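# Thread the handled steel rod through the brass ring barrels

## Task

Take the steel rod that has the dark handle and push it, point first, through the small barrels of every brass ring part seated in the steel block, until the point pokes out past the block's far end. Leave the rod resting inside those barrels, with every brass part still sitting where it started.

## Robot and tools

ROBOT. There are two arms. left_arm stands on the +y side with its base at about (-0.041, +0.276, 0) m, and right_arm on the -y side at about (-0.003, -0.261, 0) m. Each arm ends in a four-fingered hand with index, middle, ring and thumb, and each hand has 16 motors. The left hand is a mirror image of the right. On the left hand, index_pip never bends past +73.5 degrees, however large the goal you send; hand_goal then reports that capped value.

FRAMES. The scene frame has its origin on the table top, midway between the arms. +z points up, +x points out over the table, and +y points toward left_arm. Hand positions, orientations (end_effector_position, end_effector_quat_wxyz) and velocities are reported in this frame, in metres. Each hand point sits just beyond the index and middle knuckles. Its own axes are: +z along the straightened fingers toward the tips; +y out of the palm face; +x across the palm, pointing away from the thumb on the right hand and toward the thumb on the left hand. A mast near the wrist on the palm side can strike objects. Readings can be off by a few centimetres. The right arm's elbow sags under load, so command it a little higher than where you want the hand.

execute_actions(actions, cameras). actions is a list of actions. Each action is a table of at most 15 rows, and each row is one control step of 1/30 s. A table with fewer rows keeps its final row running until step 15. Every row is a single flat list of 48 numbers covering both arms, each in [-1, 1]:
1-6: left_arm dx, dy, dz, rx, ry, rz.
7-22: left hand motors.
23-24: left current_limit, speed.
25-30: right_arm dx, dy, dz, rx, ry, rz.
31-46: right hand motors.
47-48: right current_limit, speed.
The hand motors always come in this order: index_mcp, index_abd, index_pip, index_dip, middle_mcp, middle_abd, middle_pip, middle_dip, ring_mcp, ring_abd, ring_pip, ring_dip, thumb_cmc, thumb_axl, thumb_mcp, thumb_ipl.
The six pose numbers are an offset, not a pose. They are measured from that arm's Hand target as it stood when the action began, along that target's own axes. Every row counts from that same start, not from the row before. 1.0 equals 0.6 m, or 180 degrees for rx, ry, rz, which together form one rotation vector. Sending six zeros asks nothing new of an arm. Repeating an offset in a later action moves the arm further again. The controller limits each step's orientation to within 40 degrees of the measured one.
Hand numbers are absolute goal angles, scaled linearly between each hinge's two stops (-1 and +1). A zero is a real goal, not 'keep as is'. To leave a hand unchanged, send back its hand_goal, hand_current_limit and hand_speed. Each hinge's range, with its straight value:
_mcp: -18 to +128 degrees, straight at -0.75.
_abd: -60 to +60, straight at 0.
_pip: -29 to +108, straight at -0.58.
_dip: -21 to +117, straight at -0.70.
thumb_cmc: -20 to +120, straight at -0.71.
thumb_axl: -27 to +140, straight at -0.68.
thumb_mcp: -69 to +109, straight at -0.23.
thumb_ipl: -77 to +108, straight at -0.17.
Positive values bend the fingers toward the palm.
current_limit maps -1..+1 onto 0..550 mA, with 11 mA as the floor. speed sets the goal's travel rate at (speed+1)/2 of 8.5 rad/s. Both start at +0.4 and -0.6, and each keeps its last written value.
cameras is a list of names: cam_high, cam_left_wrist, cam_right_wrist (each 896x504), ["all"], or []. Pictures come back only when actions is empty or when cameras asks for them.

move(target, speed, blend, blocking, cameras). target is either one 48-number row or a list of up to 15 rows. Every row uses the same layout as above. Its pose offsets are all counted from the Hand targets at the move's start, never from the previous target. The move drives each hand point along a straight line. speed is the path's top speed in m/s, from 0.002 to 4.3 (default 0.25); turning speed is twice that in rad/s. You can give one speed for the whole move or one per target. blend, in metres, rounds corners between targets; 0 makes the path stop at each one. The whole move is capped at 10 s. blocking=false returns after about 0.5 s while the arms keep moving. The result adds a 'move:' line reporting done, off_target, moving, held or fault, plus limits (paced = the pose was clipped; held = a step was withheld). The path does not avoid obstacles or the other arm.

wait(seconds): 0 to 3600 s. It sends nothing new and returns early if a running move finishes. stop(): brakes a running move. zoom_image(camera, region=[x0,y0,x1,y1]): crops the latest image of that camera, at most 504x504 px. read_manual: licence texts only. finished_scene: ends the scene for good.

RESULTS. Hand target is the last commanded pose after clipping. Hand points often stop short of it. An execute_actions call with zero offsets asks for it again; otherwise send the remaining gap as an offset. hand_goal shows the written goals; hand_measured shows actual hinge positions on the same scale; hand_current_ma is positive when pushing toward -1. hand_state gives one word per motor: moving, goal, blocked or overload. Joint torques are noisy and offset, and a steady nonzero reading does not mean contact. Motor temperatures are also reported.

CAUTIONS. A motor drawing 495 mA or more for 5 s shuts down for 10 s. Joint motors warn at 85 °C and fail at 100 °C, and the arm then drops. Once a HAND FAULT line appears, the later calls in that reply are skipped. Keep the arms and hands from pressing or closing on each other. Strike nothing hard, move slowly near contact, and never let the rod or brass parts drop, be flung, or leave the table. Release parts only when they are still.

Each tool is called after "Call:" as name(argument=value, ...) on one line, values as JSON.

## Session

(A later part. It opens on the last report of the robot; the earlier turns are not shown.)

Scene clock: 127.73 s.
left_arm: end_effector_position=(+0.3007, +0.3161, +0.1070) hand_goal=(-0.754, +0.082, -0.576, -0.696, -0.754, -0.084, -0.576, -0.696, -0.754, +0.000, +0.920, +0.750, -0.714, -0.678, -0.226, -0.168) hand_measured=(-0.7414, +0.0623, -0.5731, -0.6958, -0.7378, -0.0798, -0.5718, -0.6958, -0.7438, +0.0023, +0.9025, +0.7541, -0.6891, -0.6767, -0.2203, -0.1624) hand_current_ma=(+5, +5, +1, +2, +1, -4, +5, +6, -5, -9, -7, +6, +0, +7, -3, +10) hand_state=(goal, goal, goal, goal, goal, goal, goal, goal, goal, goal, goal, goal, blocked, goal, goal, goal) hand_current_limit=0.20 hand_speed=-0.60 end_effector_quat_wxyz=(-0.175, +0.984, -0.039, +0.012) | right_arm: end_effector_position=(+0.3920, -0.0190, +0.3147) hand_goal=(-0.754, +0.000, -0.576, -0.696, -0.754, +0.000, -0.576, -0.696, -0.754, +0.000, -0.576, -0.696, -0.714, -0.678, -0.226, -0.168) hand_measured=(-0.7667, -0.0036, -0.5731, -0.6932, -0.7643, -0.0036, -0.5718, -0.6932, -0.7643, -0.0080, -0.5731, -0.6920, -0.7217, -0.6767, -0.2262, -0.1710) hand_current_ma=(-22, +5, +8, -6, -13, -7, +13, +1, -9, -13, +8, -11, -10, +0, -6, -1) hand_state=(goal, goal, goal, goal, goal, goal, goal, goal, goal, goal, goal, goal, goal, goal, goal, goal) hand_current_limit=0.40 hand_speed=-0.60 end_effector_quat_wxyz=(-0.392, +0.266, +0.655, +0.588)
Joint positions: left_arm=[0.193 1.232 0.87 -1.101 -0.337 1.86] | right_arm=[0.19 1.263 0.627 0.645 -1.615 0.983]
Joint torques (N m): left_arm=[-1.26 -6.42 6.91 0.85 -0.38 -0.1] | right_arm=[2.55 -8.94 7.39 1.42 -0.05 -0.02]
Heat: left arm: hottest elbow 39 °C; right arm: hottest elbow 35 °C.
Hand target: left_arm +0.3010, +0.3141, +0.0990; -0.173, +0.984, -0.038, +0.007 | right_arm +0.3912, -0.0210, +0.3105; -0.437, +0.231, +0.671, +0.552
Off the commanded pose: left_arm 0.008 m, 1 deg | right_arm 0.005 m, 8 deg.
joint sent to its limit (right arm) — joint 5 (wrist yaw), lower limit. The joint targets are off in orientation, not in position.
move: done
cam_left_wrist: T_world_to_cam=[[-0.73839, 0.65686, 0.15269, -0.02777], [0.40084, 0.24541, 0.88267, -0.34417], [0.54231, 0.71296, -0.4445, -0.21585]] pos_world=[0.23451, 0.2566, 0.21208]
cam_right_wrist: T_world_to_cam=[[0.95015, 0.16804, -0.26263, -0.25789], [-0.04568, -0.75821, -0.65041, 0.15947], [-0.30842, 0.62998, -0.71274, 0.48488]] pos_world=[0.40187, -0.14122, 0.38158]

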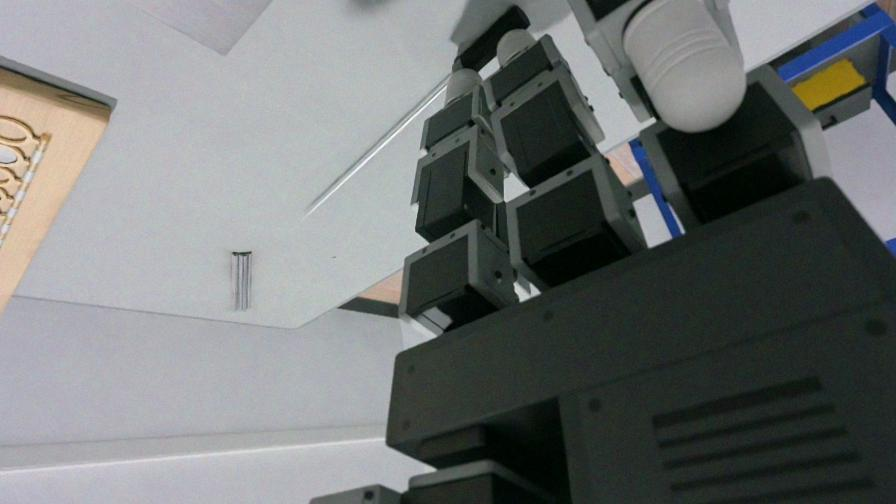

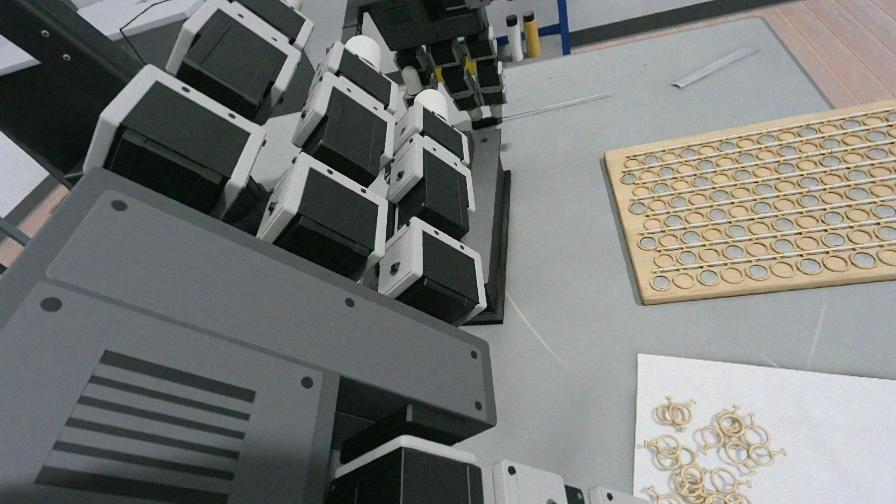

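Call:
move(target=[-0.0054,-0.064,0.0285,0,0,0,-0.754,0.083,-0.576,-0.696,-0.754,-0.083,-0.576,-0.696,-0.754,0,0.92,0.75,-0.714,-0.678,-0.226,-0.168,0.2,-0.6,0,0,0,0,0,0,-0.754,0,-0.576,-0.696,-0.754,0,-0.576,-0.696,-0.754,0,-0.576,-0.696,-0.714,-0.678,-0.226,-0.168,0.4,-0.6], speed=0.06, cameras=["cam_left_wrist","cam_right_wrist"])

Call:
zoom_image(camera="cam_right_wrist", region=[440, 20, 640, 140])

Scene clock: 129.70 s.
left_arm: end_effector_position=(+0.3004, +0.3551, +0.1034) hand_goal=(-0.754, +0.082, -0.576, -0.696, -0.754, -0.084, -0.576, -0.696, -0.754, +0.000, +0.920, +0.750, -0.714, -0.678, -0.226, -0.168) hand_measured=(-0.7631, +0.0623, -0.5859, -0.6983, -0.7667, -0.0798, -0.5872, -0.6983, -0.7438, +0.0023, +0.9025, +0.7541, -0.6891, -0.6767, -0.2203, -0.1624) hand_current_ma=(-1, +5, +7, +5, +3, -1, -2, +6, -6, -3, -2, +8, +2, +5, -5, +13) hand_state=(goal, goal, goal, goal, goal, goal, goal, goal, goal, goal, goal, goal, blocked, goal, goal, goal) hand_current_limit=0.20 hand_speed=-0.60 end_effector_quat_wxyz=(-0.180, +0.983, -0.032, +0.015) | right_arm: end_effector_position=(+0.3920, -0.0190, +0.3147) hand_goal=(-0.754, +0.000, -0.576, -0.696, -0.754, +0.000, -0.576, -0.696, -0.754, +0.000, -0.576, -0.696, -0.714, -0.678, -0.226, -0.168) hand_measured=(-0.7667, -0.0051, -0.5731, -0.6932, -0.7643, -0.0021, -0.5718, -0.6932, -0.7631, -0.0080, -0.5718, -0.6920, -0.7217, -0.6777, -0.2262, -0.1710) hand_current_ma=(-17, -4, -1, +2, -10, -8, +8, -6, -5, -10, +8, +10, -20, +9, +2, -6) hand_state=(goal, goal, goal, goal, goal, goal, goal, goal, goal, goal, goal, goal, goal, goal, goal, goal) hand_current_limit=0.40 hand_speed=-0.60 end_effector_quat_wxyz=(-0.392, +0.266, +0.655, +0.588)
Joint positions: left_arm=[0.304 1.245 0.87 -1.042 -0.33 1.963] | right_arm=[0.19 1.263 0.627 0.645 -1.615 0.983]
Joint torques (N m): left_arm=[-0.62 -5.6 7.73 0.75 -0.02 0.24] | right_arm=[1.85 -8.12 7.2 1.25 -0.09 -0.06]
Heat: left arm: hottest elbow 39 °C; right arm: hottest elbow 35 °C.
Hand target: left_arm +0.3009, +0.3561, +0.0960; -0.173, +0.984, -0.038, +0.006 | right_arm +0.3912, -0.0210, +0.3105; -0.437, +0.231, +0.671, +0.552
Off the commanded pose: left_arm 0.007 m, 1 deg | right_arm 0.005 m, 8 deg.
joint sent to its limit (right arm) — joint 5 (wrist yaw), lower limit. The joint targets are off in orientation, not in position.
move: done
cam_left_wrist: T_world_to_cam=[[-0.74878, 0.64532, 0.15127, -0.04564], [0.38887, 0.2429, 0.8887, -0.34659], [0.53675, 0.72426, -0.43283, -0.2487]] pos_world=[0.23409, 0.29376, 0.20727]
cam_right_wrist: T_world_to_cam=[[0.95015, 0.16804, -0.26263, -0.25789], [-0.04568, -0.75821, -0.65041, 0.15947], [-0.30842, 0.62998, -0.71274, 0.48488]] pos_world=[0.40187, -0.14122, 0.38158]

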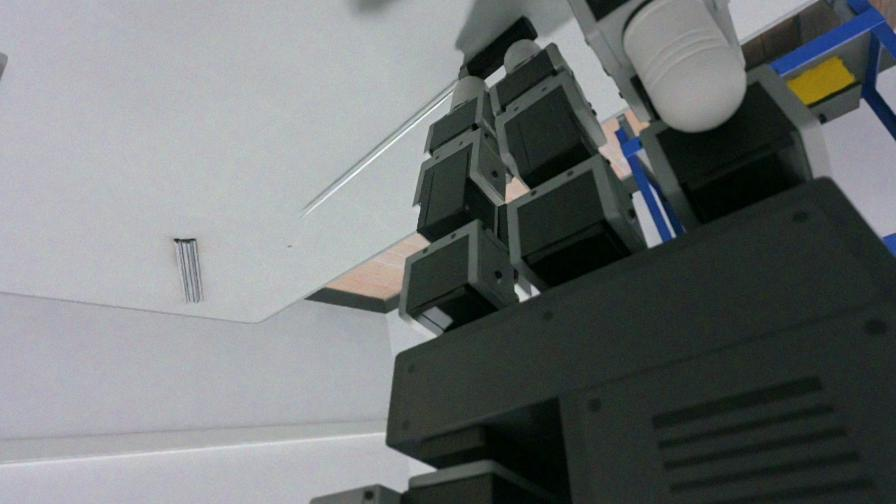

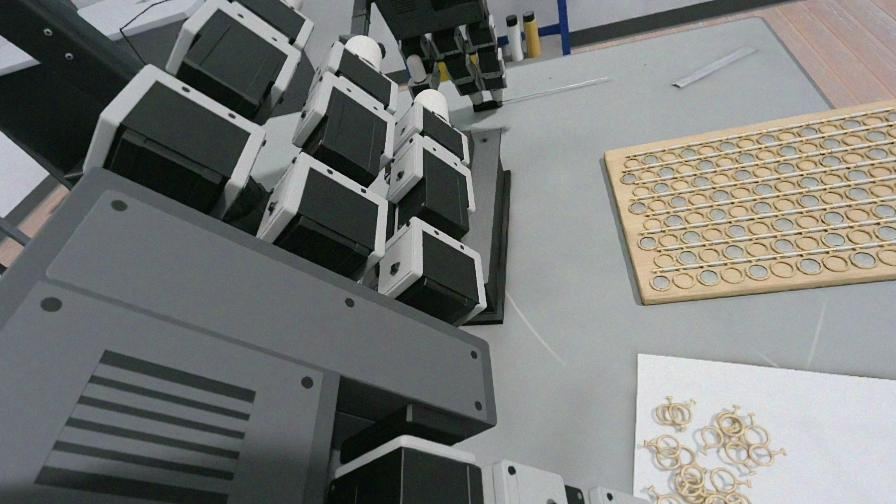

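Scaled by 2.520 from the camera's image (finer frame: 1280x720).

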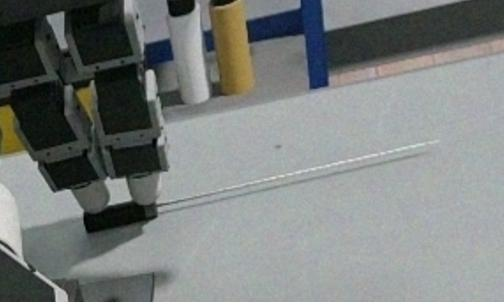

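Call:
move(target=[[0,-0.0228,-0.0627,0,0,0,-0.754,0.083,-0.576,-0.696,-0.754,-0.083,-0.576,-0.696,-0.754,0,0.92,0.75,-0.714,-0.678,-0.226,-0.168,0.2,-0.6,0,0,0,0,0,0,-0.754,0,-0.576,-0.696,-0.754,0,-0.576,-0.696,-0.754,0,-0.576,-0.696,-0.714,-0.678,-0.226,-0.168,0.4,-0.6],[-0.017,-0.2573,0.0865,0.2383,-0.0446,-0.0511,-0.289,0.117,0.496,-0.333,-0.289,-0.117,0.496,-0.333,-0.754,0,0.92,0.75,0.664,-0.678,-0.2775,0.135,0.4,-0.6,0,0,0,0,0,0,-0.754,0,-0.576,-0.696,-0.754,0,-0.576,-0.696,-0.754,0,-0.576,-0.696,-0.714,-0.678,-0.226,-0.168,0.4,-0.6]], speed=[0.05, 0.15], cameras=["all"])

Call:
zoom_image(camera="cam_right_wrist", region=[440, 0, 640, 120])

Call:
zoom_image(camera="cam_high", region=[570, 220, 690, 340])

Scene clock: 137.43 s.
left_arm: end_effector_position=(+0.3060, +0.5170, +0.1067) hand_goal=(-0.290, +0.116, +0.496, -0.334, -0.290, -0.118, +0.496, -0.334, -0.754, +0.000, +0.920, +0.750, +0.664, -0.678, -0.278, +0.134) hand_measured=(-0.2723, +0.0960, +0.4842, -0.3378, -0.2735, -0.0988, +0.4829, -0.3390, -0.7450, +0.0023, +0.9025, +0.7541, +0.6622, -0.6767, -0.2618, +0.1330) hand_current_ma=(-4, +0, +3, -2, -2, -1, -1, +12, -9, -10, -4, +4, +2, +9, -2, +10) hand_state=(goal, blocked, goal, goal, goal, goal, goal, goal, goal, goal, goal, goal, goal, goal, goal, goal) hand_current_limit=0.40 hand_speed=-0.60 end_effector_quat_wxyz=(-0.523, +0.850, +0.060, -0.026) | right_arm: end_effector_position=(+0.3920, -0.0190, +0.3147) hand_goal=(-0.754, +0.000, -0.576, -0.696, -0.754, +0.000, -0.576, -0.696, -0.754, +0.000, -0.576, -0.696, -0.714, -0.678, -0.226, -0.168) hand_measured=(-0.7667, -0.0036, -0.5731, -0.6932, -0.7631, -0.0036, -0.5731, -0.6932, -0.7655, -0.0080, -0.5718, -0.6907, -0.7205, -0.6767, -0.2262, -0.1710) hand_current_ma=(-22, +0, -7, -3, -11, -6, +19, +3, +1, +1, +12, +1, -16, -4, -9, +5) hand_state=(goal, goal, goal, goal, goal, goal, goal, goal, goal, goal, goal, goal, goal, goal, goal, goal) hand_current_limit=0.40 hand_speed=-0.60 end_effector_quat_wxyz=(-0.392, +0.266, +0.655, +0.588)
Joint positions: left_arm=[0.35 1.32 0.818 -0.651 -1.054 2.024] | right_arm=[0.19 1.263 0.627 0.645 -1.615 0.983]
Joint torques (N m): left_arm=[-0.44 -7.82 6.89 1.18 -0.88 0.19] | right_arm=[3.02 -8.18 7.23 1.42 -0.08 -0.04]
Heat: left arm: hottest elbow 39 °C; right arm: hottest elbow 35 °C.
Hand target: left_arm +0.3031, +0.5193, +0.1000; -0.522, +0.851, +0.056, -0.034 | right_arm +0.3912, -0.0210, +0.3105; -0.437, +0.231, +0.671, +0.552
Off the commanded pose: left_arm 0.008 m, 1 deg | right_arm 0.005 m, 8 deg.
joint sent to its limit (right arm) — joint 5 (wrist yaw), lower limit. The joint targets are off in orientation, not in position.
move: done
cam_left_wrist: T_world_to_cam=[[-0.83274, 0.22019, 0.508, 0.06093], [0.42098, -0.34413, 0.83925, -0.09221], [0.35962, 0.91274, 0.19388, -0.47761]] pos_world=[0.26131, 0.39079, 0.13903]
cam_right_wrist: T_world_to_cam=[[0.95015, 0.16804, -0.26263, -0.25789], [-0.04568, -0.75821, -0.65041, 0.15947], [-0.30842, 0.62998, -0.71274, 0.48488]] pos_world=[0.40187, -0.14122, 0.38158]

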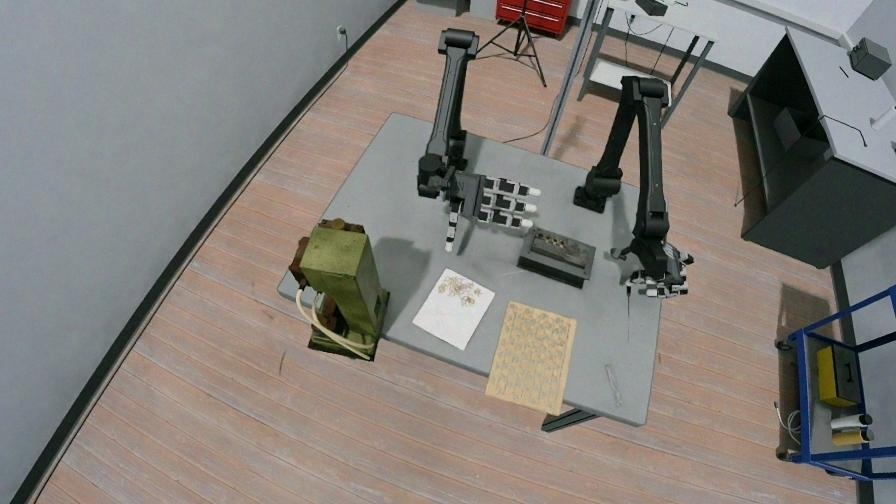

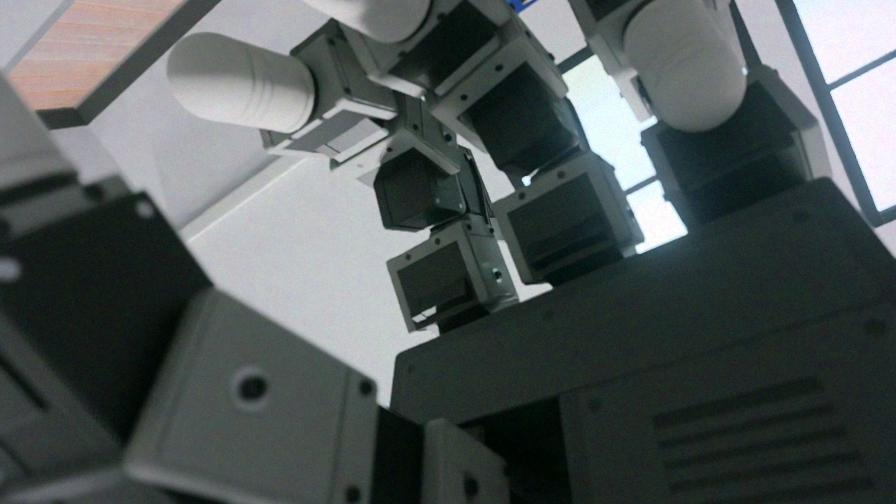

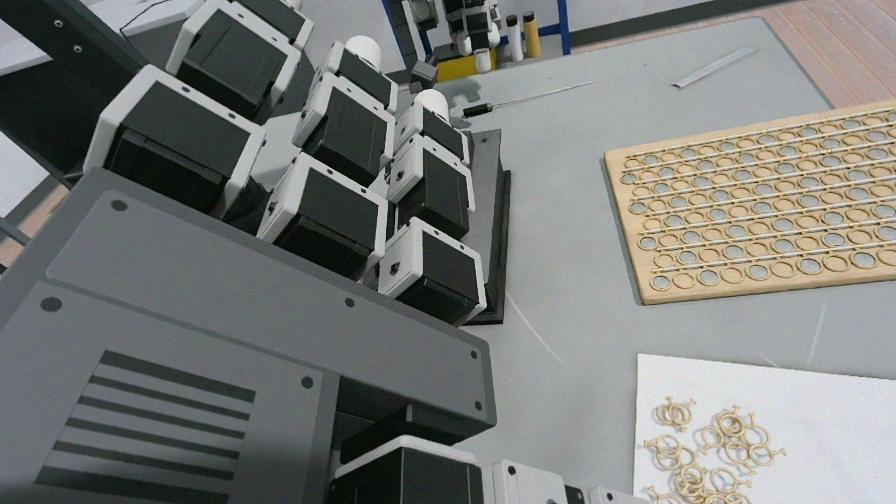

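Scaled by 2.520 from the camera's image (finer frame: 1280x720).

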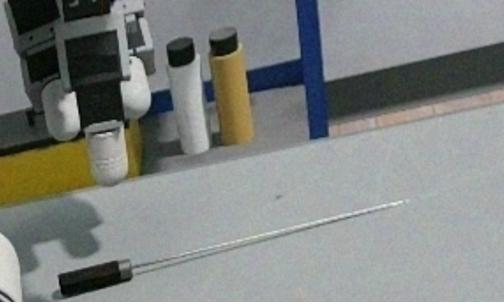

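Scaled by 4.200 from the camera's image (finer frame: 1280x720).

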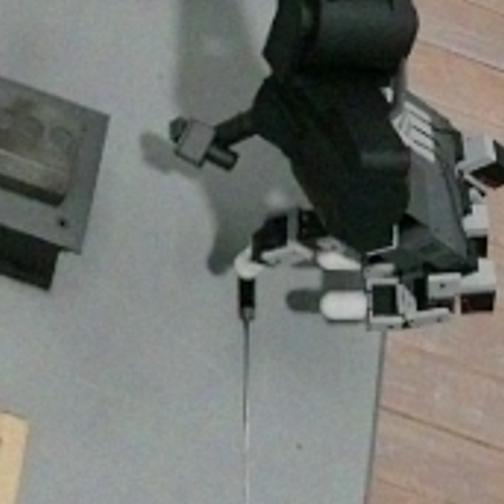

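Call:
move(target=[-0.0288,0.0543,0.0403,0,-0.005,-0.0025,-0.289,0.117,0.496,-0.333,-0.289,-0.117,0.496,-0.333,-0.754,0,0.92,0.75,0.664,-0.678,-0.2775,0.135,0.4,-0.6,0,0,0,0,0,0,-0.754,0,-0.576,-0.696,-0.754,0,-0.576,-0.696,-0.754,0,-0.576,-0.696,-0.714,-0.678,-0.226,-0.168,0.4,-0.6], speed=0.08, cameras=["cam_right_wrist","cam_high"])

Call:
zoom_image(camera="cam_right_wrist", region=[430, 30, 550, 150])

Call:
zoom_image(camera="cam_high", region=[570, 220, 690, 340])

Scene clock: 141.73 s.
left_arm: end_effector_position=(+0.2876, +0.5217, +0.0655) hand_goal=(-0.290, +0.116, +0.496, -0.334, -0.290, -0.118, +0.496, -0.334, -0.754, +0.000, +0.920, +0.750, +0.664, -0.678, -0.278, +0.134) hand_measured=(-0.2735, +0.0960, +0.4842, -0.3378, -0.2747, -0.0988, +0.4829, -0.3378, -0.7450, +0.0023, +0.9025, +0.7541, +0.6634, -0.6767, -0.2608, +0.1320) hand_current_ma=(-3, +3, +2, +1, +1, +1, +2, +7, -7, -11, -8, +5, -8, +11, -2, +13) hand_state=(goal, blocked, goal, goal, goal, goal, goal, goal, goal, goal, goal, goal, goal, goal, goal, goal) hand_current_limit=0.40 hand_speed=-0.60 end_effector_quat_wxyz=(-0.523, +0.849, +0.067, -0.032) | right_arm: end_effector_position=(+0.3920, -0.0190, +0.3147) hand_goal=(-0.754, +0.000, -0.576, -0.696, -0.754, +0.000, -0.576, -0.696, -0.754, +0.000, -0.576, -0.696, -0.714, -0.678, -0.226, -0.168) hand_measured=(-0.7667, -0.0036, -0.5731, -0.6932, -0.7631, -0.0036, -0.5744, -0.6932, -0.7643, -0.0080, -0.5718, -0.6920, -0.7205, -0.6777, -0.2262, -0.1719) hand_current_ma=(-19, +6, +6, -1, -6, -13, +7, +2, -16, -5, +20, -10, -19, -6, -7, -1) hand_state=(goal, goal, goal, goal, goal, goal, goal, goal, goal, goal, goal, goal, goal, goal, goal, goal) hand_current_limit=0.40 hand_speed=-0.60 end_effector_quat_wxyz=(-0.392, +0.266, +0.655, +0.588)
Joint positions: left_arm=[0.377 1.354 0.72 -0.506 -1.052 2.041] | right_arm=[0.19 1.263 0.627 0.645 -1.615 0.983]
Joint torques (N m): left_arm=[-0.26 -7.53 6.54 1.4 -0.8 0.15] | right_arm=[2.43 -8.7 7.08 1.5 -0.03 -0.03]
Heat: left arm: hottest elbow 39 °C; right arm: hottest elbow 35 °C.
Hand target: left_arm +0.2852, +0.5237, +0.0600; -0.521, +0.850, +0.064, -0.039 | right_arm +0.3912, -0.0210, +0.3105; -0.437, +0.231, +0.671, +0.552
Off the commanded pose: left_arm 0.006 m, 1 deg | right_arm 0.005 m, 8 deg.
joint sent to its limit (right arm) — joint 5 (wrist yaw), lower limit. The joint targets are off in orientation, not in position.
move: done
cam_right_wrist: T_world_to_cam=[[0.95015, 0.16804, -0.26263, -0.25789], [-0.04568, -0.75821, -0.65041, 0.15947], [-0.30842, 0.62998, -0.71274, 0.48488]] pos_world=[0.40187, -0.14122, 0.38158]
Images, in order (width x height): cam_high 896x504, cam_right_wrist 896x504.

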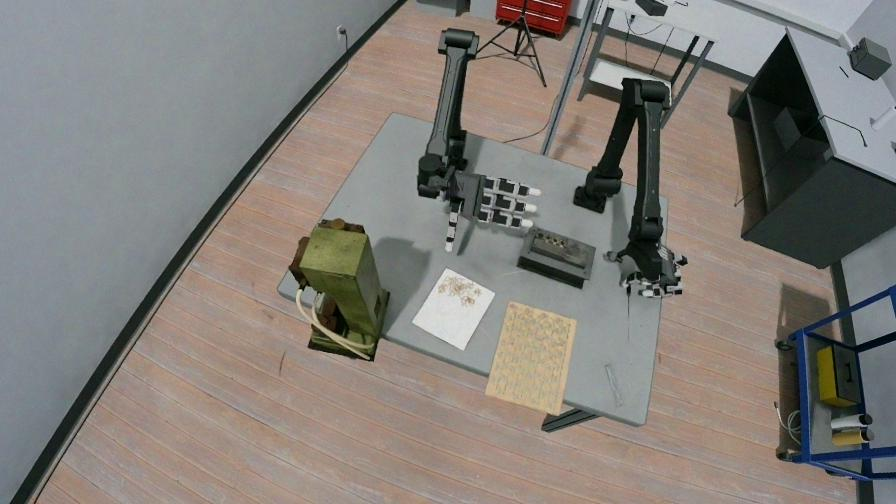

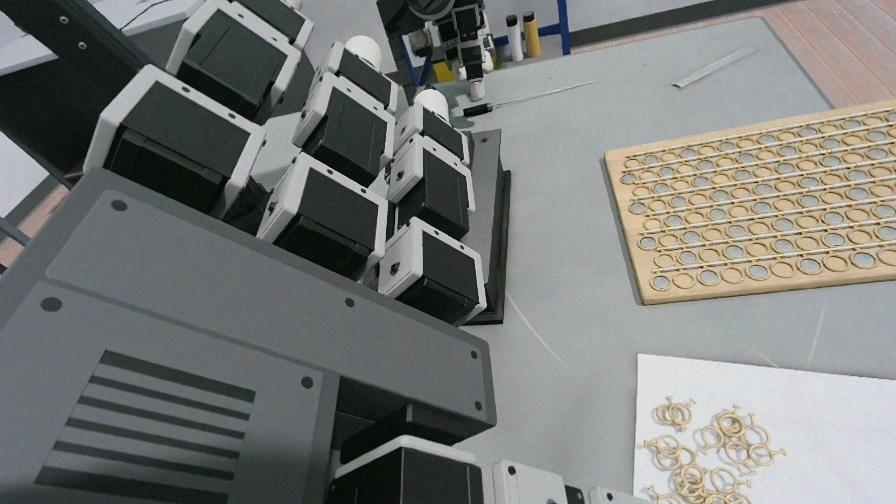

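Scaled by 4.200 from the camera's image (finer frame: 1280x720).

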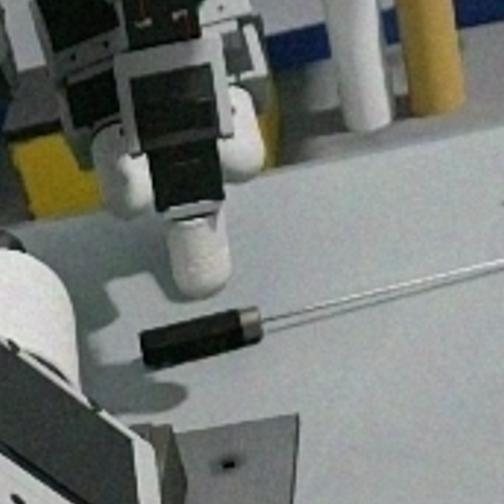

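Scaled by 4.200 from the camera's image (finer frame: 1280x720).

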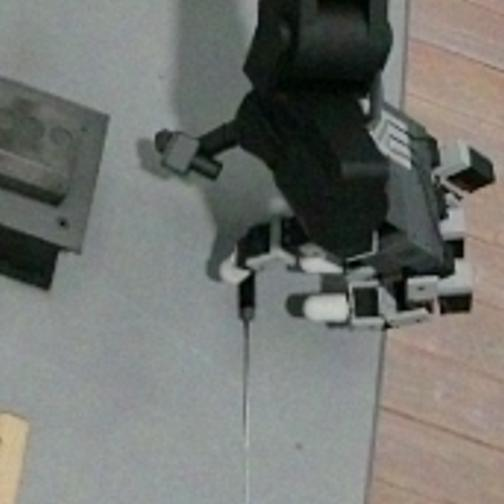

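Call:
move(target=[-0.0073,0.0522,0.0222,0,0,0,-0.289,0.117,0.496,-0.333,-0.289,-0.117,0.496,-0.333,-0.754,0,0.92,0.75,0.664,-0.678,-0.2775,0.135,0.4,-0.6,0,0,0,0,0,0,-0.754,0,-0.576,-0.696,-0.754,0,-0.576,-0.696,-0.754,0,-0.576,-0.696,-0.714,-0.678,-0.226,-0.168,0.4,-0.6], speed=0.05, cameras=["cam_right_wrist","cam_high"])

Call:
zoom_image(camera="cam_right_wrist", region=[430, 50, 550, 170])

Call:
zoom_image(camera="cam_high", region=[600, 250, 680, 330])

Scene clock: 144.23 s.
left_arm: end_effector_position=(+0.2833, +0.5200, +0.0317) hand_goal=(-0.290, +0.116, +0.496, -0.334, -0.290, -0.118, +0.496, -0.334, -0.754, +0.000, +0.920, +0.750, +0.664, -0.678, -0.278, +0.134) hand_measured=(-0.2723, +0.0960, +0.4855, -0.3378, -0.2735, -0.1003, +0.4829, -0.3378, -0.7450, +0.0023, +0.9025, +0.7554, +0.6634, -0.6756, -0.2608, +0.1330) hand_current_ma=(-1, +4, +5, +2, -2, +2, +2, +7, -9, -4, -5, +6, -1, +6, -2, +9) hand_state=(goal, blocked, goal, goal, goal, goal, goal, goal, goal, goal, goal, goal, goal, goal, goal, goal) hand_current_limit=0.40 hand_speed=-0.60 end_effector_quat_wxyz=(-0.523, +0.849, +0.066, -0.034) | right_arm: end_effector_position=(+0.3920, -0.0190, +0.3147) hand_goal=(-0.754, +0.000, -0.576, -0.696, -0.754, +0.000, -0.576, -0.696, -0.754, +0.000, -0.576, -0.696, -0.714, -0.678, -0.226, -0.168) hand_measured=(-0.7667, -0.0036, -0.5731, -0.6932, -0.7631, -0.0036, -0.5731, -0.6945, -0.7643, -0.0095, -0.5731, -0.6920, -0.7205, -0.6777, -0.2262, -0.1719) hand_current_ma=(-34, -5, +8, -2, -6, -9, +18, -1, -15, -2, +16, +6, -12, +5, +1, +1) hand_state=(goal, goal, goal, goal, goal, goal, goal, goal, goal, goal, goal, goal, goal, goal, goal, goal) hand_current_limit=0.40 hand_speed=-0.60 end_effector_quat_wxyz=(-0.392, +0.266, +0.655, +0.588)
Joint positions: left_arm=[0.377 1.416 0.668 -0.395 -1.052 2.042] | right_arm=[0.19 1.263 0.627 0.645 -1.615 0.983]
Joint torques (N m): left_arm=[-0.56 -7.71 6.04 1.17 -0.84 0.12] | right_arm=[2.26 -8.64 7.2 1.54 -0.11 0.02]
Heat: left arm: hottest elbow 39 °C; right arm: hottest elbow 35 °C.
Hand target: left_arm +0.2812, +0.5207, +0.0260; -0.521, +0.850, +0.064, -0.039 | right_arm +0.3912, -0.0210, +0.3105; -0.437, +0.231, +0.671, +0.552
Off the commanded pose: left_arm 0.006 m, 1 deg | right_arm 0.005 m, 8 deg.
joint sent to its limit (right arm) — joint 5 (wrist yaw), lower limit. The joint targets are off in orientation, not in position.
move: done
cam_right_wrist: T_world_to_cam=[[0.95015, 0.16804, -0.26263, -0.25789], [-0.04568, -0.75821, -0.65041, 0.15947], [-0.30842, 0.62998, -0.71274, 0.48488]] pos_world=[0.40187, -0.14122, 0.38158]
Images, in order (width x height): cam_high 896x504, cam_right_wrist 896x504.

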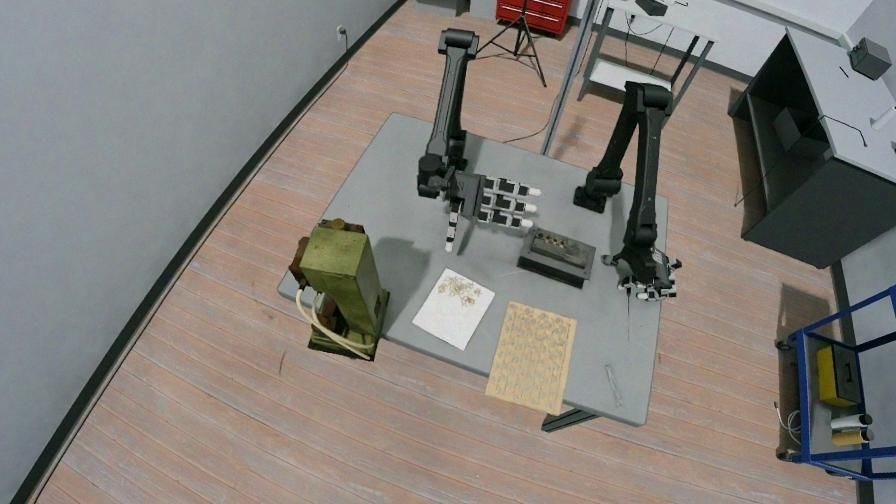

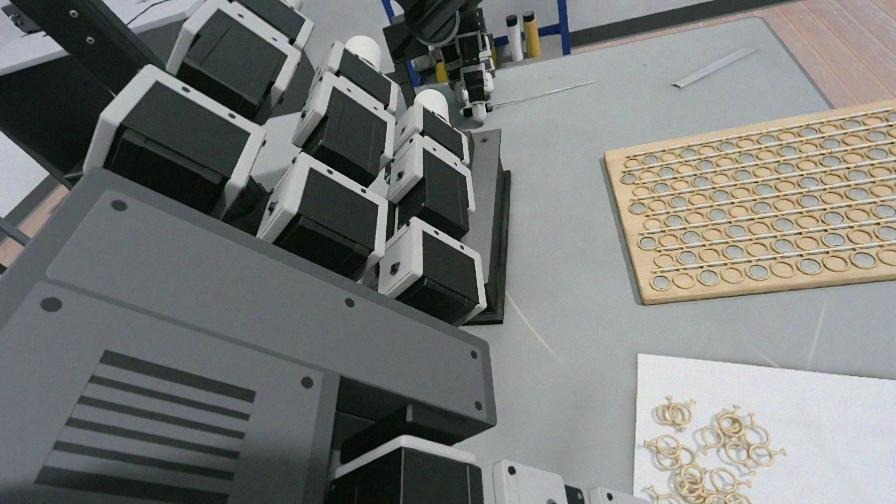

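Scaled by 4.200 from the camera's image (finer frame: 1280x720).

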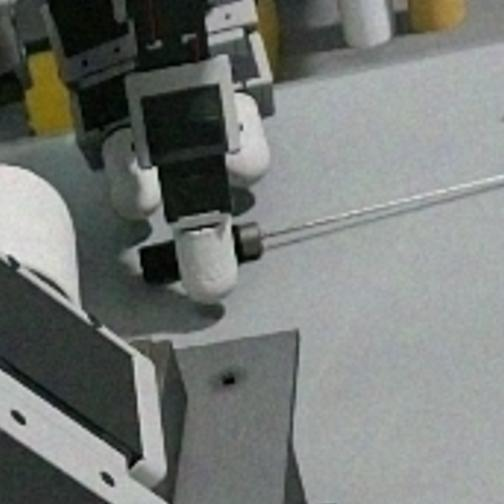

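Scaled by 6.300 from the camera's image (finer frame: 1280x720).

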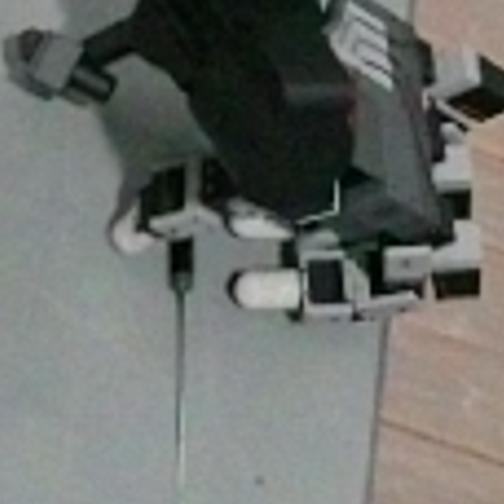

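Call:
move(target=[0,0.0059,0.003,0,0,0,-0.289,0.117,0.496,-0.333,-0.289,-0.117,0.496,-0.333,-0.754,0,0.92,0.75,0.664,-0.678,-0.2775,0.135,0.4,-0.6,0,0,0,0,0,0,-0.754,0,-0.576,-0.696,-0.754,0,-0.576,-0.696,-0.754,0,-0.576,-0.696,-0.714,-0.678,-0.226,-0.168,0.4,-0.6], speed=0.05, cameras=["cam_right_wrist"])

Call:
zoom_image(camera="cam_right_wrist", region=[430, 50, 550, 170])

Scene clock: 145.53 s.
left_arm: end_effector_position=(+0.2838, +0.5202, +0.0285) hand_goal=(-0.290, +0.116, +0.496, -0.334, -0.290, -0.118, +0.496, -0.334, -0.754, +0.000, +0.920, +0.750, +0.664, -0.678, -0.278, +0.134) hand_measured=(-0.2735, +0.0960, +0.4842, -0.3390, -0.2735, -0.0988, +0.4829, -0.3390, -0.7450, +0.0037, +0.9025, +0.7554, +0.6622, -0.6767, -0.2608, +0.1330) hand_current_ma=(+4, +9, +2, +1, +3, +4, -4, +11, -9, -5, +1, +8, -4, +8, -1, +12) hand_state=(goal, blocked, goal, goal, goal, goal, goal, goal, goal, goal, goal, goal, goal, goal, goal, goal) hand_current_limit=0.40 hand_speed=-0.60 end_effector_quat_wxyz=(-0.523, +0.849, +0.066, -0.033) | right_arm: end_effector_position=(+0.3920, -0.0190, +0.3147) hand_goal=(-0.754, +0.000, -0.576, -0.696, -0.754, +0.000, -0.576, -0.696, -0.754, +0.000, -0.576, -0.696, -0.714, -0.678, -0.226, -0.168) hand_measured=(-0.7667, -0.0036, -0.5731, -0.6945, -0.7643, -0.0021, -0.5731, -0.6932, -0.7643, -0.0080, -0.5718, -0.6920, -0.7230, -0.6767, -0.2262, -0.1719) hand_current_ma=(-15, -13, +6, -3, -15, +7, +3, +11, -13, -6, +18, +21, -14, +1, -4, -6) hand_state=(goal, goal, goal, goal, goal, goal, goal, goal, goal, goal, goal, goal, goal, goal, goal, goal) hand_current_limit=0.40 hand_speed=-0.60 end_effector_quat_wxyz=(-0.392, +0.266, +0.655, +0.588)
Joint positions: left_arm=[0.377 1.424 0.665 -0.382 -1.052 2.042] | right_arm=[0.19 1.263 0.627 0.645 -1.615 0.983]
Joint torques (N m): left_arm=[-0.26 -8.06 5.91 1.14 -0.85 0.11] | right_arm=[3.25 -8.76 7.34 1.43 -0.05 -0.04]
Heat: left arm: hottest elbow 38 °C; right arm: hottest elbow 35 °C.
Hand target: left_arm +0.2812, +0.5207, +0.0220; -0.521, +0.850, +0.064, -0.039 | right_arm +0.3912, -0.0210, +0.3105; -0.437, +0.231, +0.671, +0.552
Off the commanded pose: left_arm 0.007 m, 1 deg | right_arm 0.005 m, 8 deg.
joint sent to its limit (right arm) — joint 5 (wrist yaw), lower limit. The joint targets are off in orientation, not in position.
move: done
cam_right_wrist: T_world_to_cam=[[0.95015, 0.16804, -0.26263, -0.25789], [-0.04568, -0.75821, -0.65041, 0.15947], [-0.30842, 0.62998, -0.71274, 0.48488]] pos_world=[0.40187, -0.14122, 0.38158]

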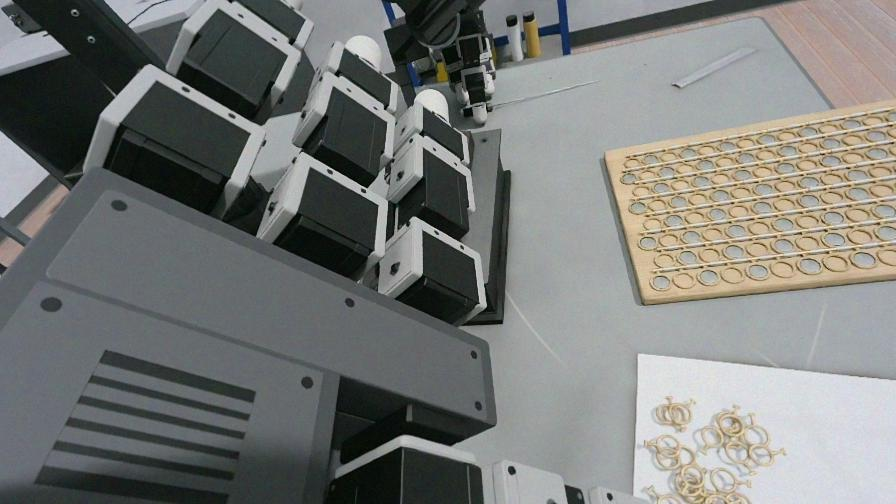

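Scaled by 4.200 from the camera's image (finer frame: 1280x720).

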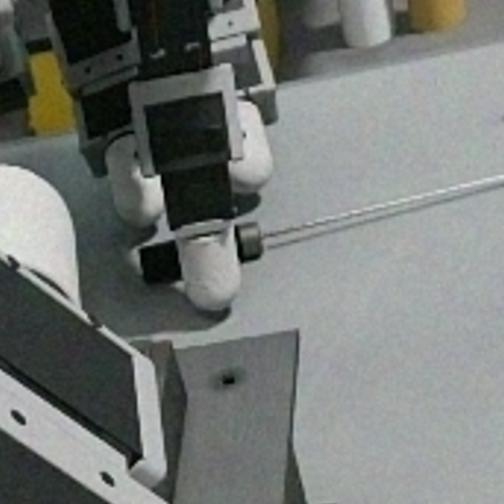

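Call:
move(target=[[0,0,0,0,0,0,-0.199,0.117,0.496,-0.471,-0.199,-0.117,0.496,-0.471,-0.754,0,0.92,0.75,0.664,-0.678,-0.23,0.135,-0.1,-0.8,0,0,0,0,0,0,-0.754,0,-0.576,-0.696,-0.754,0,-0.576,-0.696,-0.754,0,-0.576,-0.696,-0.714,-0.678,-0.226,-0.168,0.4,-0.6],[0,0,0,0,0,0,-0.103,0.117,0.496,-0.638,-0.103,-0.117,0.496,-0.638,-0.754,0,0.92,0.75,0.664,-0.678,-0.182,0.135,-0.1,-0.8,0,0,0,0,0,0,-0.754,0,-0.576,-0.696,-0.754,0,-0.576,-0.696,-0.754,0,-0.576,-0.696,-0.714,-0.678,-0.226,-0.168,0.4,-0.6]], cameras=["cam_right_wrist"])

Call:
zoom_image(camera="cam_right_wrist", region=[430, 50, 550, 170])

Scene clock: 147.33 s.
left_arm: end_effector_position=(+0.2838, +0.5202, +0.0286) hand_goal=(-0.104, +0.116, +0.496, -0.638, -0.104, -0.118, +0.496, -0.638, -0.754, +0.000, +0.920, +0.750, +0.664, -0.678, -0.182, +0.134) hand_measured=(-0.1035, +0.0960, +0.4855, -0.6334, -0.1022, -0.0988, +0.4829, -0.6321, -0.7450, +0.0037, +0.9025, +0.7541, +0.6622, -0.6756, -0.1836, +0.1320) hand_current_ma=(+4, +6, +2, +2, +1, +1, +0, +14, -7, -6, -6, +1, -1, +7, -9, +12) hand_state=(goal, blocked, goal, goal, goal, goal, goal, goal, goal, goal, goal, goal, goal, goal, goal, goal) hand_current_limit=-0.10 hand_speed=-0.80 end_effector_quat_wxyz=(-0.523, +0.849, +0.067, -0.033) | right_arm: end_effector_position=(+0.3920, -0.0190, +0.3147) hand_goal=(-0.754, +0.000, -0.576, -0.696, -0.754, +0.000, -0.576, -0.696, -0.754, +0.000, -0.576, -0.696, -0.714, -0.678, -0.226, -0.168) hand_measured=(-0.7655, -0.0036, -0.5731, -0.6945, -0.7655, -0.0021, -0.5731, -0.6932, -0.7631, -0.0080, -0.5718, -0.6920, -0.7217, -0.6767, -0.2262, -0.1719) hand_current_ma=(-19, -4, +5, +1, -15, -12, +8, -6, +4, +1, +10, +10, -18, +7, -3, +0) hand_state=(goal, goal, goal, goal, goal, goal, goal, goal, goal, goal, goal, goal, goal, goal, goal, goal) hand_current_limit=0.40 hand_speed=-0.60 end_effector_quat_wxyz=(-0.392, +0.266, +0.655, +0.588)
Joint positions: left_arm=[0.377 1.424 0.665 -0.381 -1.052 2.042] | right_arm=[0.19 1.263 0.627 0.645 -1.615 0.983]
Joint torques (N m): left_arm=[-0.5 -7.47 5.91 1.2 -0.84 0.16] | right_arm=[2.26 -8.76 7.46 1.51 0 -0.03]
Heat: left arm: hottest elbow 38 °C; right arm: hottest elbow 35 °C.
Hand target: left_arm +0.2812, +0.5207, +0.0220; -0.521, +0.850, +0.064, -0.039 | right_arm +0.3912, -0.0210, +0.3105; -0.437, +0.231, +0.671, +0.552
Off the commanded pose: left_arm 0.007 m, 1 deg | right_arm 0.005 m, 8 deg.
joint sent to its limit (right arm) — joint 5 (wrist yaw), lower limit. The joint targets are off in orientation, not in position.
move: done
cam_right_wrist: T_world_to_cam=[[0.95015, 0.16804, -0.26263, -0.25789], [-0.04568, -0.75821, -0.65041, 0.15947], [-0.30842, 0.62998, -0.71274, 0.48488]] pos_world=[0.40187, -0.14122, 0.38158]

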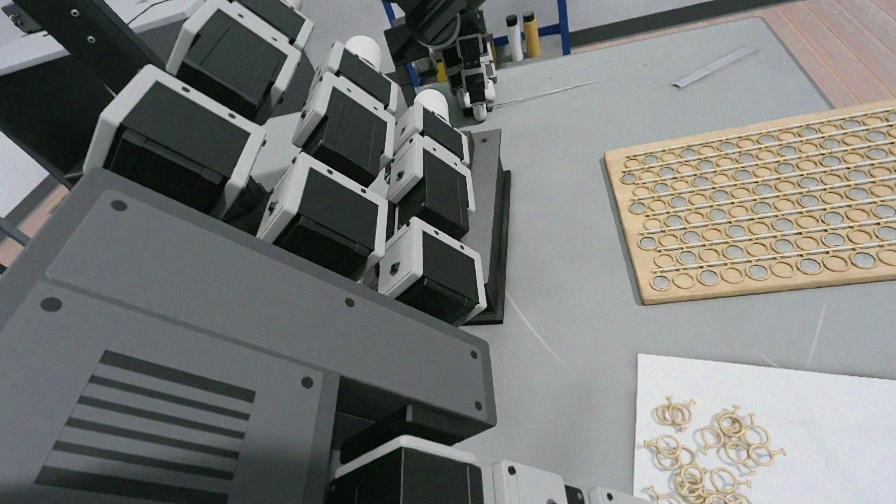

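Scaled by 4.200 from the camera's image (finer frame: 1280x720).

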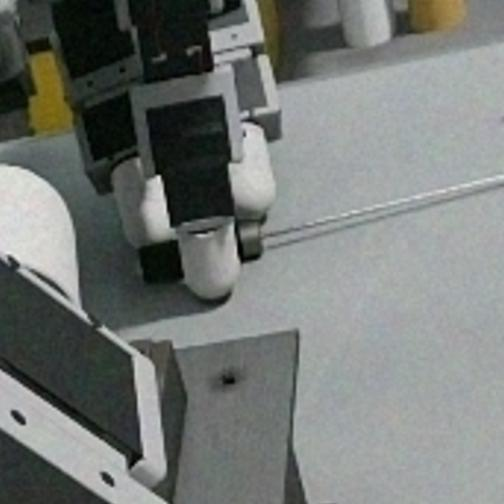

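Call:
move(target=[[0,0,0,0,0,0,-0.055,0.117,0.496,-0.73,-0.055,-0.117,0.496,-0.73,-0.754,0,0.92,0.75,0.664,-0.678,-0.16,0.135,-0.1,-0.8,0,0,0,0,0,0,-0.754,0,-0.576,-0.696,-0.754,0,-0.576,-0.696,-0.754,0,-0.576,-0.696,-0.714,-0.678,-0.226,-0.168,0.4,-0.6],[0,0,0,0,0,0,-0.01,0.117,0.496,-0.80,-0.01,-0.117,0.496,-0.80,-0.754,0,0.92,0.75,0.664,-0.678,-0.14,0.135,-0.1,-0.8,0,0,0,0,0,0,-0.754,0,-0.576,-0.696,-0.754,0,-0.576,-0.696,-0.754,0,-0.576,-0.696,-0.714,-0.678,-0.226,-0.168,0.4,-0.6]], cameras=["cam_right_wrist"])

Call:
zoom_image(camera="cam_right_wrist", region=[430, 50, 550, 170])

Scene clock: 149.03 s.
left_arm: end_effector_position=(+0.2838, +0.5202, +0.0286) hand_goal=(-0.010, +0.116, +0.496, -0.800, -0.010, -0.118, +0.496, -0.800, -0.754, +0.000, +0.920, +0.750, +0.664, -0.678, -0.140, +0.134) hand_measured=(-0.0142, +0.0960, +0.4855, -0.7939, -0.0118, -0.1003, +0.4829, -0.7952, -0.7450, +0.0037, +0.9025, +0.7554, +0.6634, -0.6767, -0.1441, +0.1330) hand_current_ma=(-4, +1, +2, +0, -6, -1, -6, +12, -13, -8, -5, +10, -5, +7, -1, +10) hand_state=(goal, blocked, goal, goal, goal, goal, goal, goal, goal, goal, goal, goal, goal, goal, goal, goal) hand_current_limit=-0.10 hand_speed=-0.80 end_effector_quat_wxyz=(-0.523, +0.849, +0.067, -0.033) | right_arm: end_effector_position=(+0.3920, -0.0190, +0.3147) hand_goal=(-0.754, +0.000, -0.576, -0.696, -0.754, +0.000, -0.576, -0.696, -0.754, +0.000, -0.576, -0.696, -0.714, -0.678, -0.226, -0.168) hand_measured=(-0.7667, -0.0036, -0.5731, -0.6932, -0.7631, -0.0036, -0.5731, -0.6932, -0.7631, -0.0080, -0.5731, -0.6920, -0.7217, -0.6767, -0.2262, -0.1710) hand_current_ma=(-23, +7, +9, -7, -14, -3, +11, +0, -12, -11, +14, +10, -14, +4, -2, -2) hand_state=(goal, goal, goal, goal, goal, goal, goal, goal, goal, goal, goal, goal, goal, goal, goal, goal) hand_current_limit=0.40 hand_speed=-0.60 end_effector_quat_wxyz=(-0.392, +0.266, +0.655, +0.588)
Joint positions: left_arm=[0.377 1.424 0.665 -0.381 -1.052 2.042] | right_arm=[0.19 1.263 0.627 0.645 -1.615 0.983]
Joint torques (N m): left_arm=[-0.73 -8.12 5.75 1.2 -0.82 0.13] | right_arm=[2.37 -9.17 7.2 1.24 -0.05 -0.07]
Heat: left arm: hottest elbow 38 °C; right arm: hottest elbow 35 °C.
Hand target: left_arm +0.2812, +0.5207, +0.0220; -0.521, +0.850, +0.064, -0.039 | right_arm +0.3912, -0.0210, +0.3105; -0.437, +0.231, +0.671, +0.552
Off the commanded pose: left_arm 0.007 m, 1 deg | right_arm 0.005 m, 8 deg.
joint sent to its limit (right arm) — joint 5 (wrist yaw), lower limit. The joint targets are off in orientation, not in position.
move: done
cam_right_wrist: T_world_to_cam=[[0.95015, 0.16804, -0.26263, -0.25789], [-0.04568, -0.75821, -0.65041, 0.15947], [-0.30842, 0.62998, -0.71274, 0.48488]] pos_world=[0.40187, -0.14122, 0.38158]

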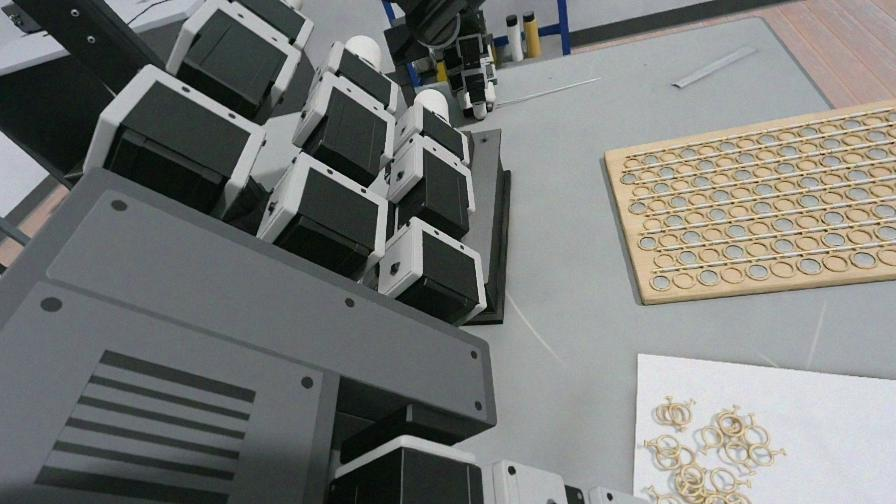

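Scaled by 4.200 from the camera's image (finer frame: 1280x720).

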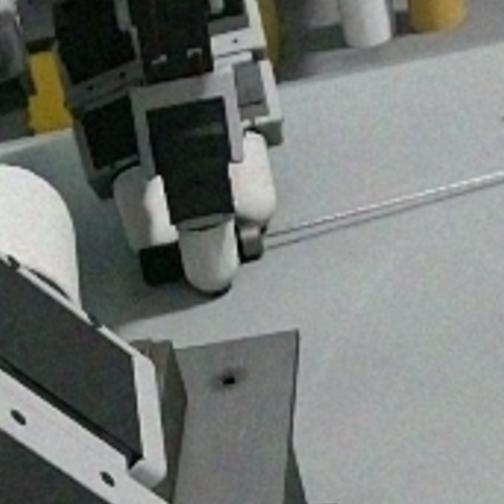

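Call:
move(target=[[0,0,0,0,0,0,0.03,0.117,0.496,-0.84,0.03,-0.117,0.496,-0.84,-0.754,0,0.92,0.75,0.664,-0.678,-0.115,0.135,-0.1,-0.8,0,0,0,0,0,0,-0.754,0,-0.576,-0.696,-0.754,0,-0.576,-0.696,-0.754,0,-0.576,-0.696,-0.714,-0.678,-0.226,-0.168,0.4,-0.6],[0,0,0,0,0,0,0.07,0.117,0.496,-0.86,0.07,-0.117,0.496,-0.86,-0.754,0,0.92,0.75,0.664,-0.678,-0.085,0.135,-0.1,-0.8,0,0,0,0,0,0,-0.754,0,-0.576,-0.696,-0.754,0,-0.576,-0.696,-0.754,0,-0.576,-0.696,-0.714,-0.678,-0.226,-0.168,0.4,-0.6]], cameras=["cam_right_wrist"])

Call:
zoom_image(camera="cam_right_wrist", region=[430, 50, 550, 170])

Scene clock: 150.53 s.
left_arm: end_effector_position=(+0.2839, +0.5202, +0.0286) hand_goal=(+0.070, +0.116, +0.496, -0.860, +0.070, -0.118, +0.496, -0.860, -0.754, +0.000, +0.920, +0.750, +0.664, -0.678, -0.086, +0.134) hand_measured=(+0.0183, +0.0960, +0.4855, -0.8538, +0.0159, -0.1003, +0.4829, -0.8589, -0.7450, +0.0037, +0.9038, +0.7541, +0.6634, -0.6777, -0.1411, +0.1187) hand_current_ma=(-12, +4, +5, -5, -14, +2, +0, +12, -3, -6, -2, +9, +1, +9, -26, +4) hand_state=(blocked, blocked, goal, goal, blocked, goal, goal, goal, goal, goal, goal, goal, goal, goal, blocked, goal) hand_current_limit=-0.10 hand_speed=-0.80 end_effector_quat_wxyz=(-0.523, +0.849, +0.067, -0.033) | right_arm: end_effector_position=(+0.3920, -0.0190, +0.3147) hand_goal=(-0.754, +0.000, -0.576, -0.696, -0.754, +0.000, -0.576, -0.696, -0.754, +0.000, -0.576, -0.696, -0.714, -0.678, -0.226, -0.168) hand_measured=(-0.7667, -0.0036, -0.5718, -0.6932, -0.7643, -0.0021, -0.5731, -0.6932, -0.7631, -0.0080, -0.5731, -0.6920, -0.7217, -0.6777, -0.2262, -0.1719) hand_current_ma=(-29, +2, +5, -10, -8, -5, +17, -10, -9, -5, +11, +5, -12, +1, -3, -12) hand_state=(goal, goal, goal, goal, goal, goal, goal, goal, goal, goal, goal, goal, goal, goal, goal, goal) hand_current_limit=0.40 hand_speed=-0.60 end_effector_quat_wxyz=(-0.392, +0.266, +0.655, +0.588)
Joint positions: left_arm=[0.377 1.424 0.665 -0.381 -1.052 2.042] | right_arm=[0.19 1.263 0.627 0.645 -1.615 0.983]
Joint torques (N m): left_arm=[-1.08 -7.71 5.97 1.1 -0.8 0.13] | right_arm=[1.96 -8.82 7.17 1.26 -0.08 0.01]
Heat: left arm: hottest elbow 38 °C; right arm: hottest elbow 35 °C.
Hand target: left_arm +0.2812, +0.5207, +0.0220; -0.521, +0.850, +0.064, -0.039 | right_arm +0.3912, -0.0210, +0.3105; -0.437, +0.231, +0.671, +0.552
Off the commanded pose: left_arm 0.007 m, 1 deg | right_arm 0.005 m, 8 deg.
joint sent to its limit (right arm) — joint 5 (wrist yaw), lower limit. The joint targets are off in orientation, not in position.
move: done
cam_right_wrist: T_world_to_cam=[[0.95015, 0.16804, -0.26263, -0.25789], [-0.04568, -0.75821, -0.65041, 0.15947], [-0.30842, 0.62998, -0.71274, 0.48488]] pos_world=[0.40187, -0.14122, 0.38158]

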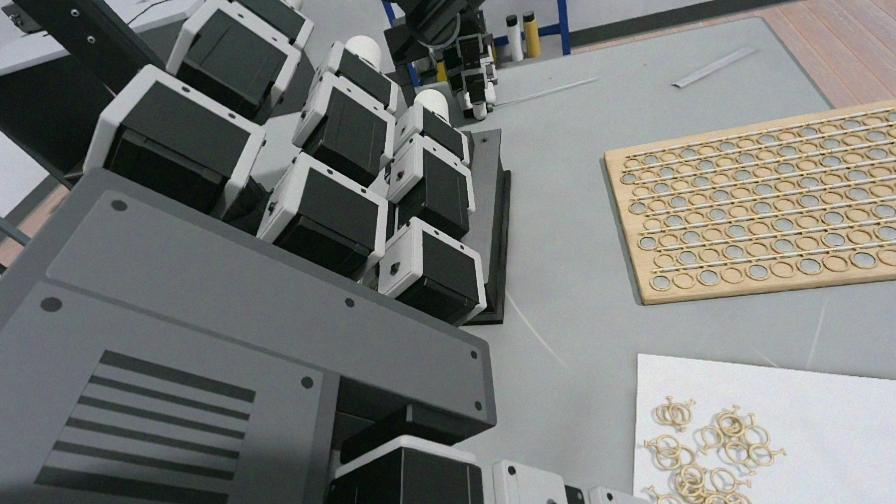

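Scaled by 4.200 from the camera's image (finer frame: 1280x720).

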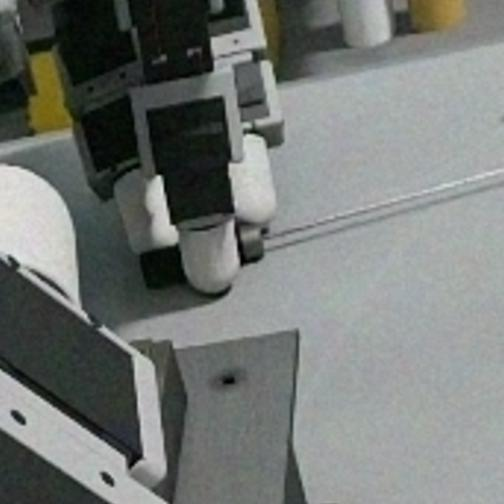

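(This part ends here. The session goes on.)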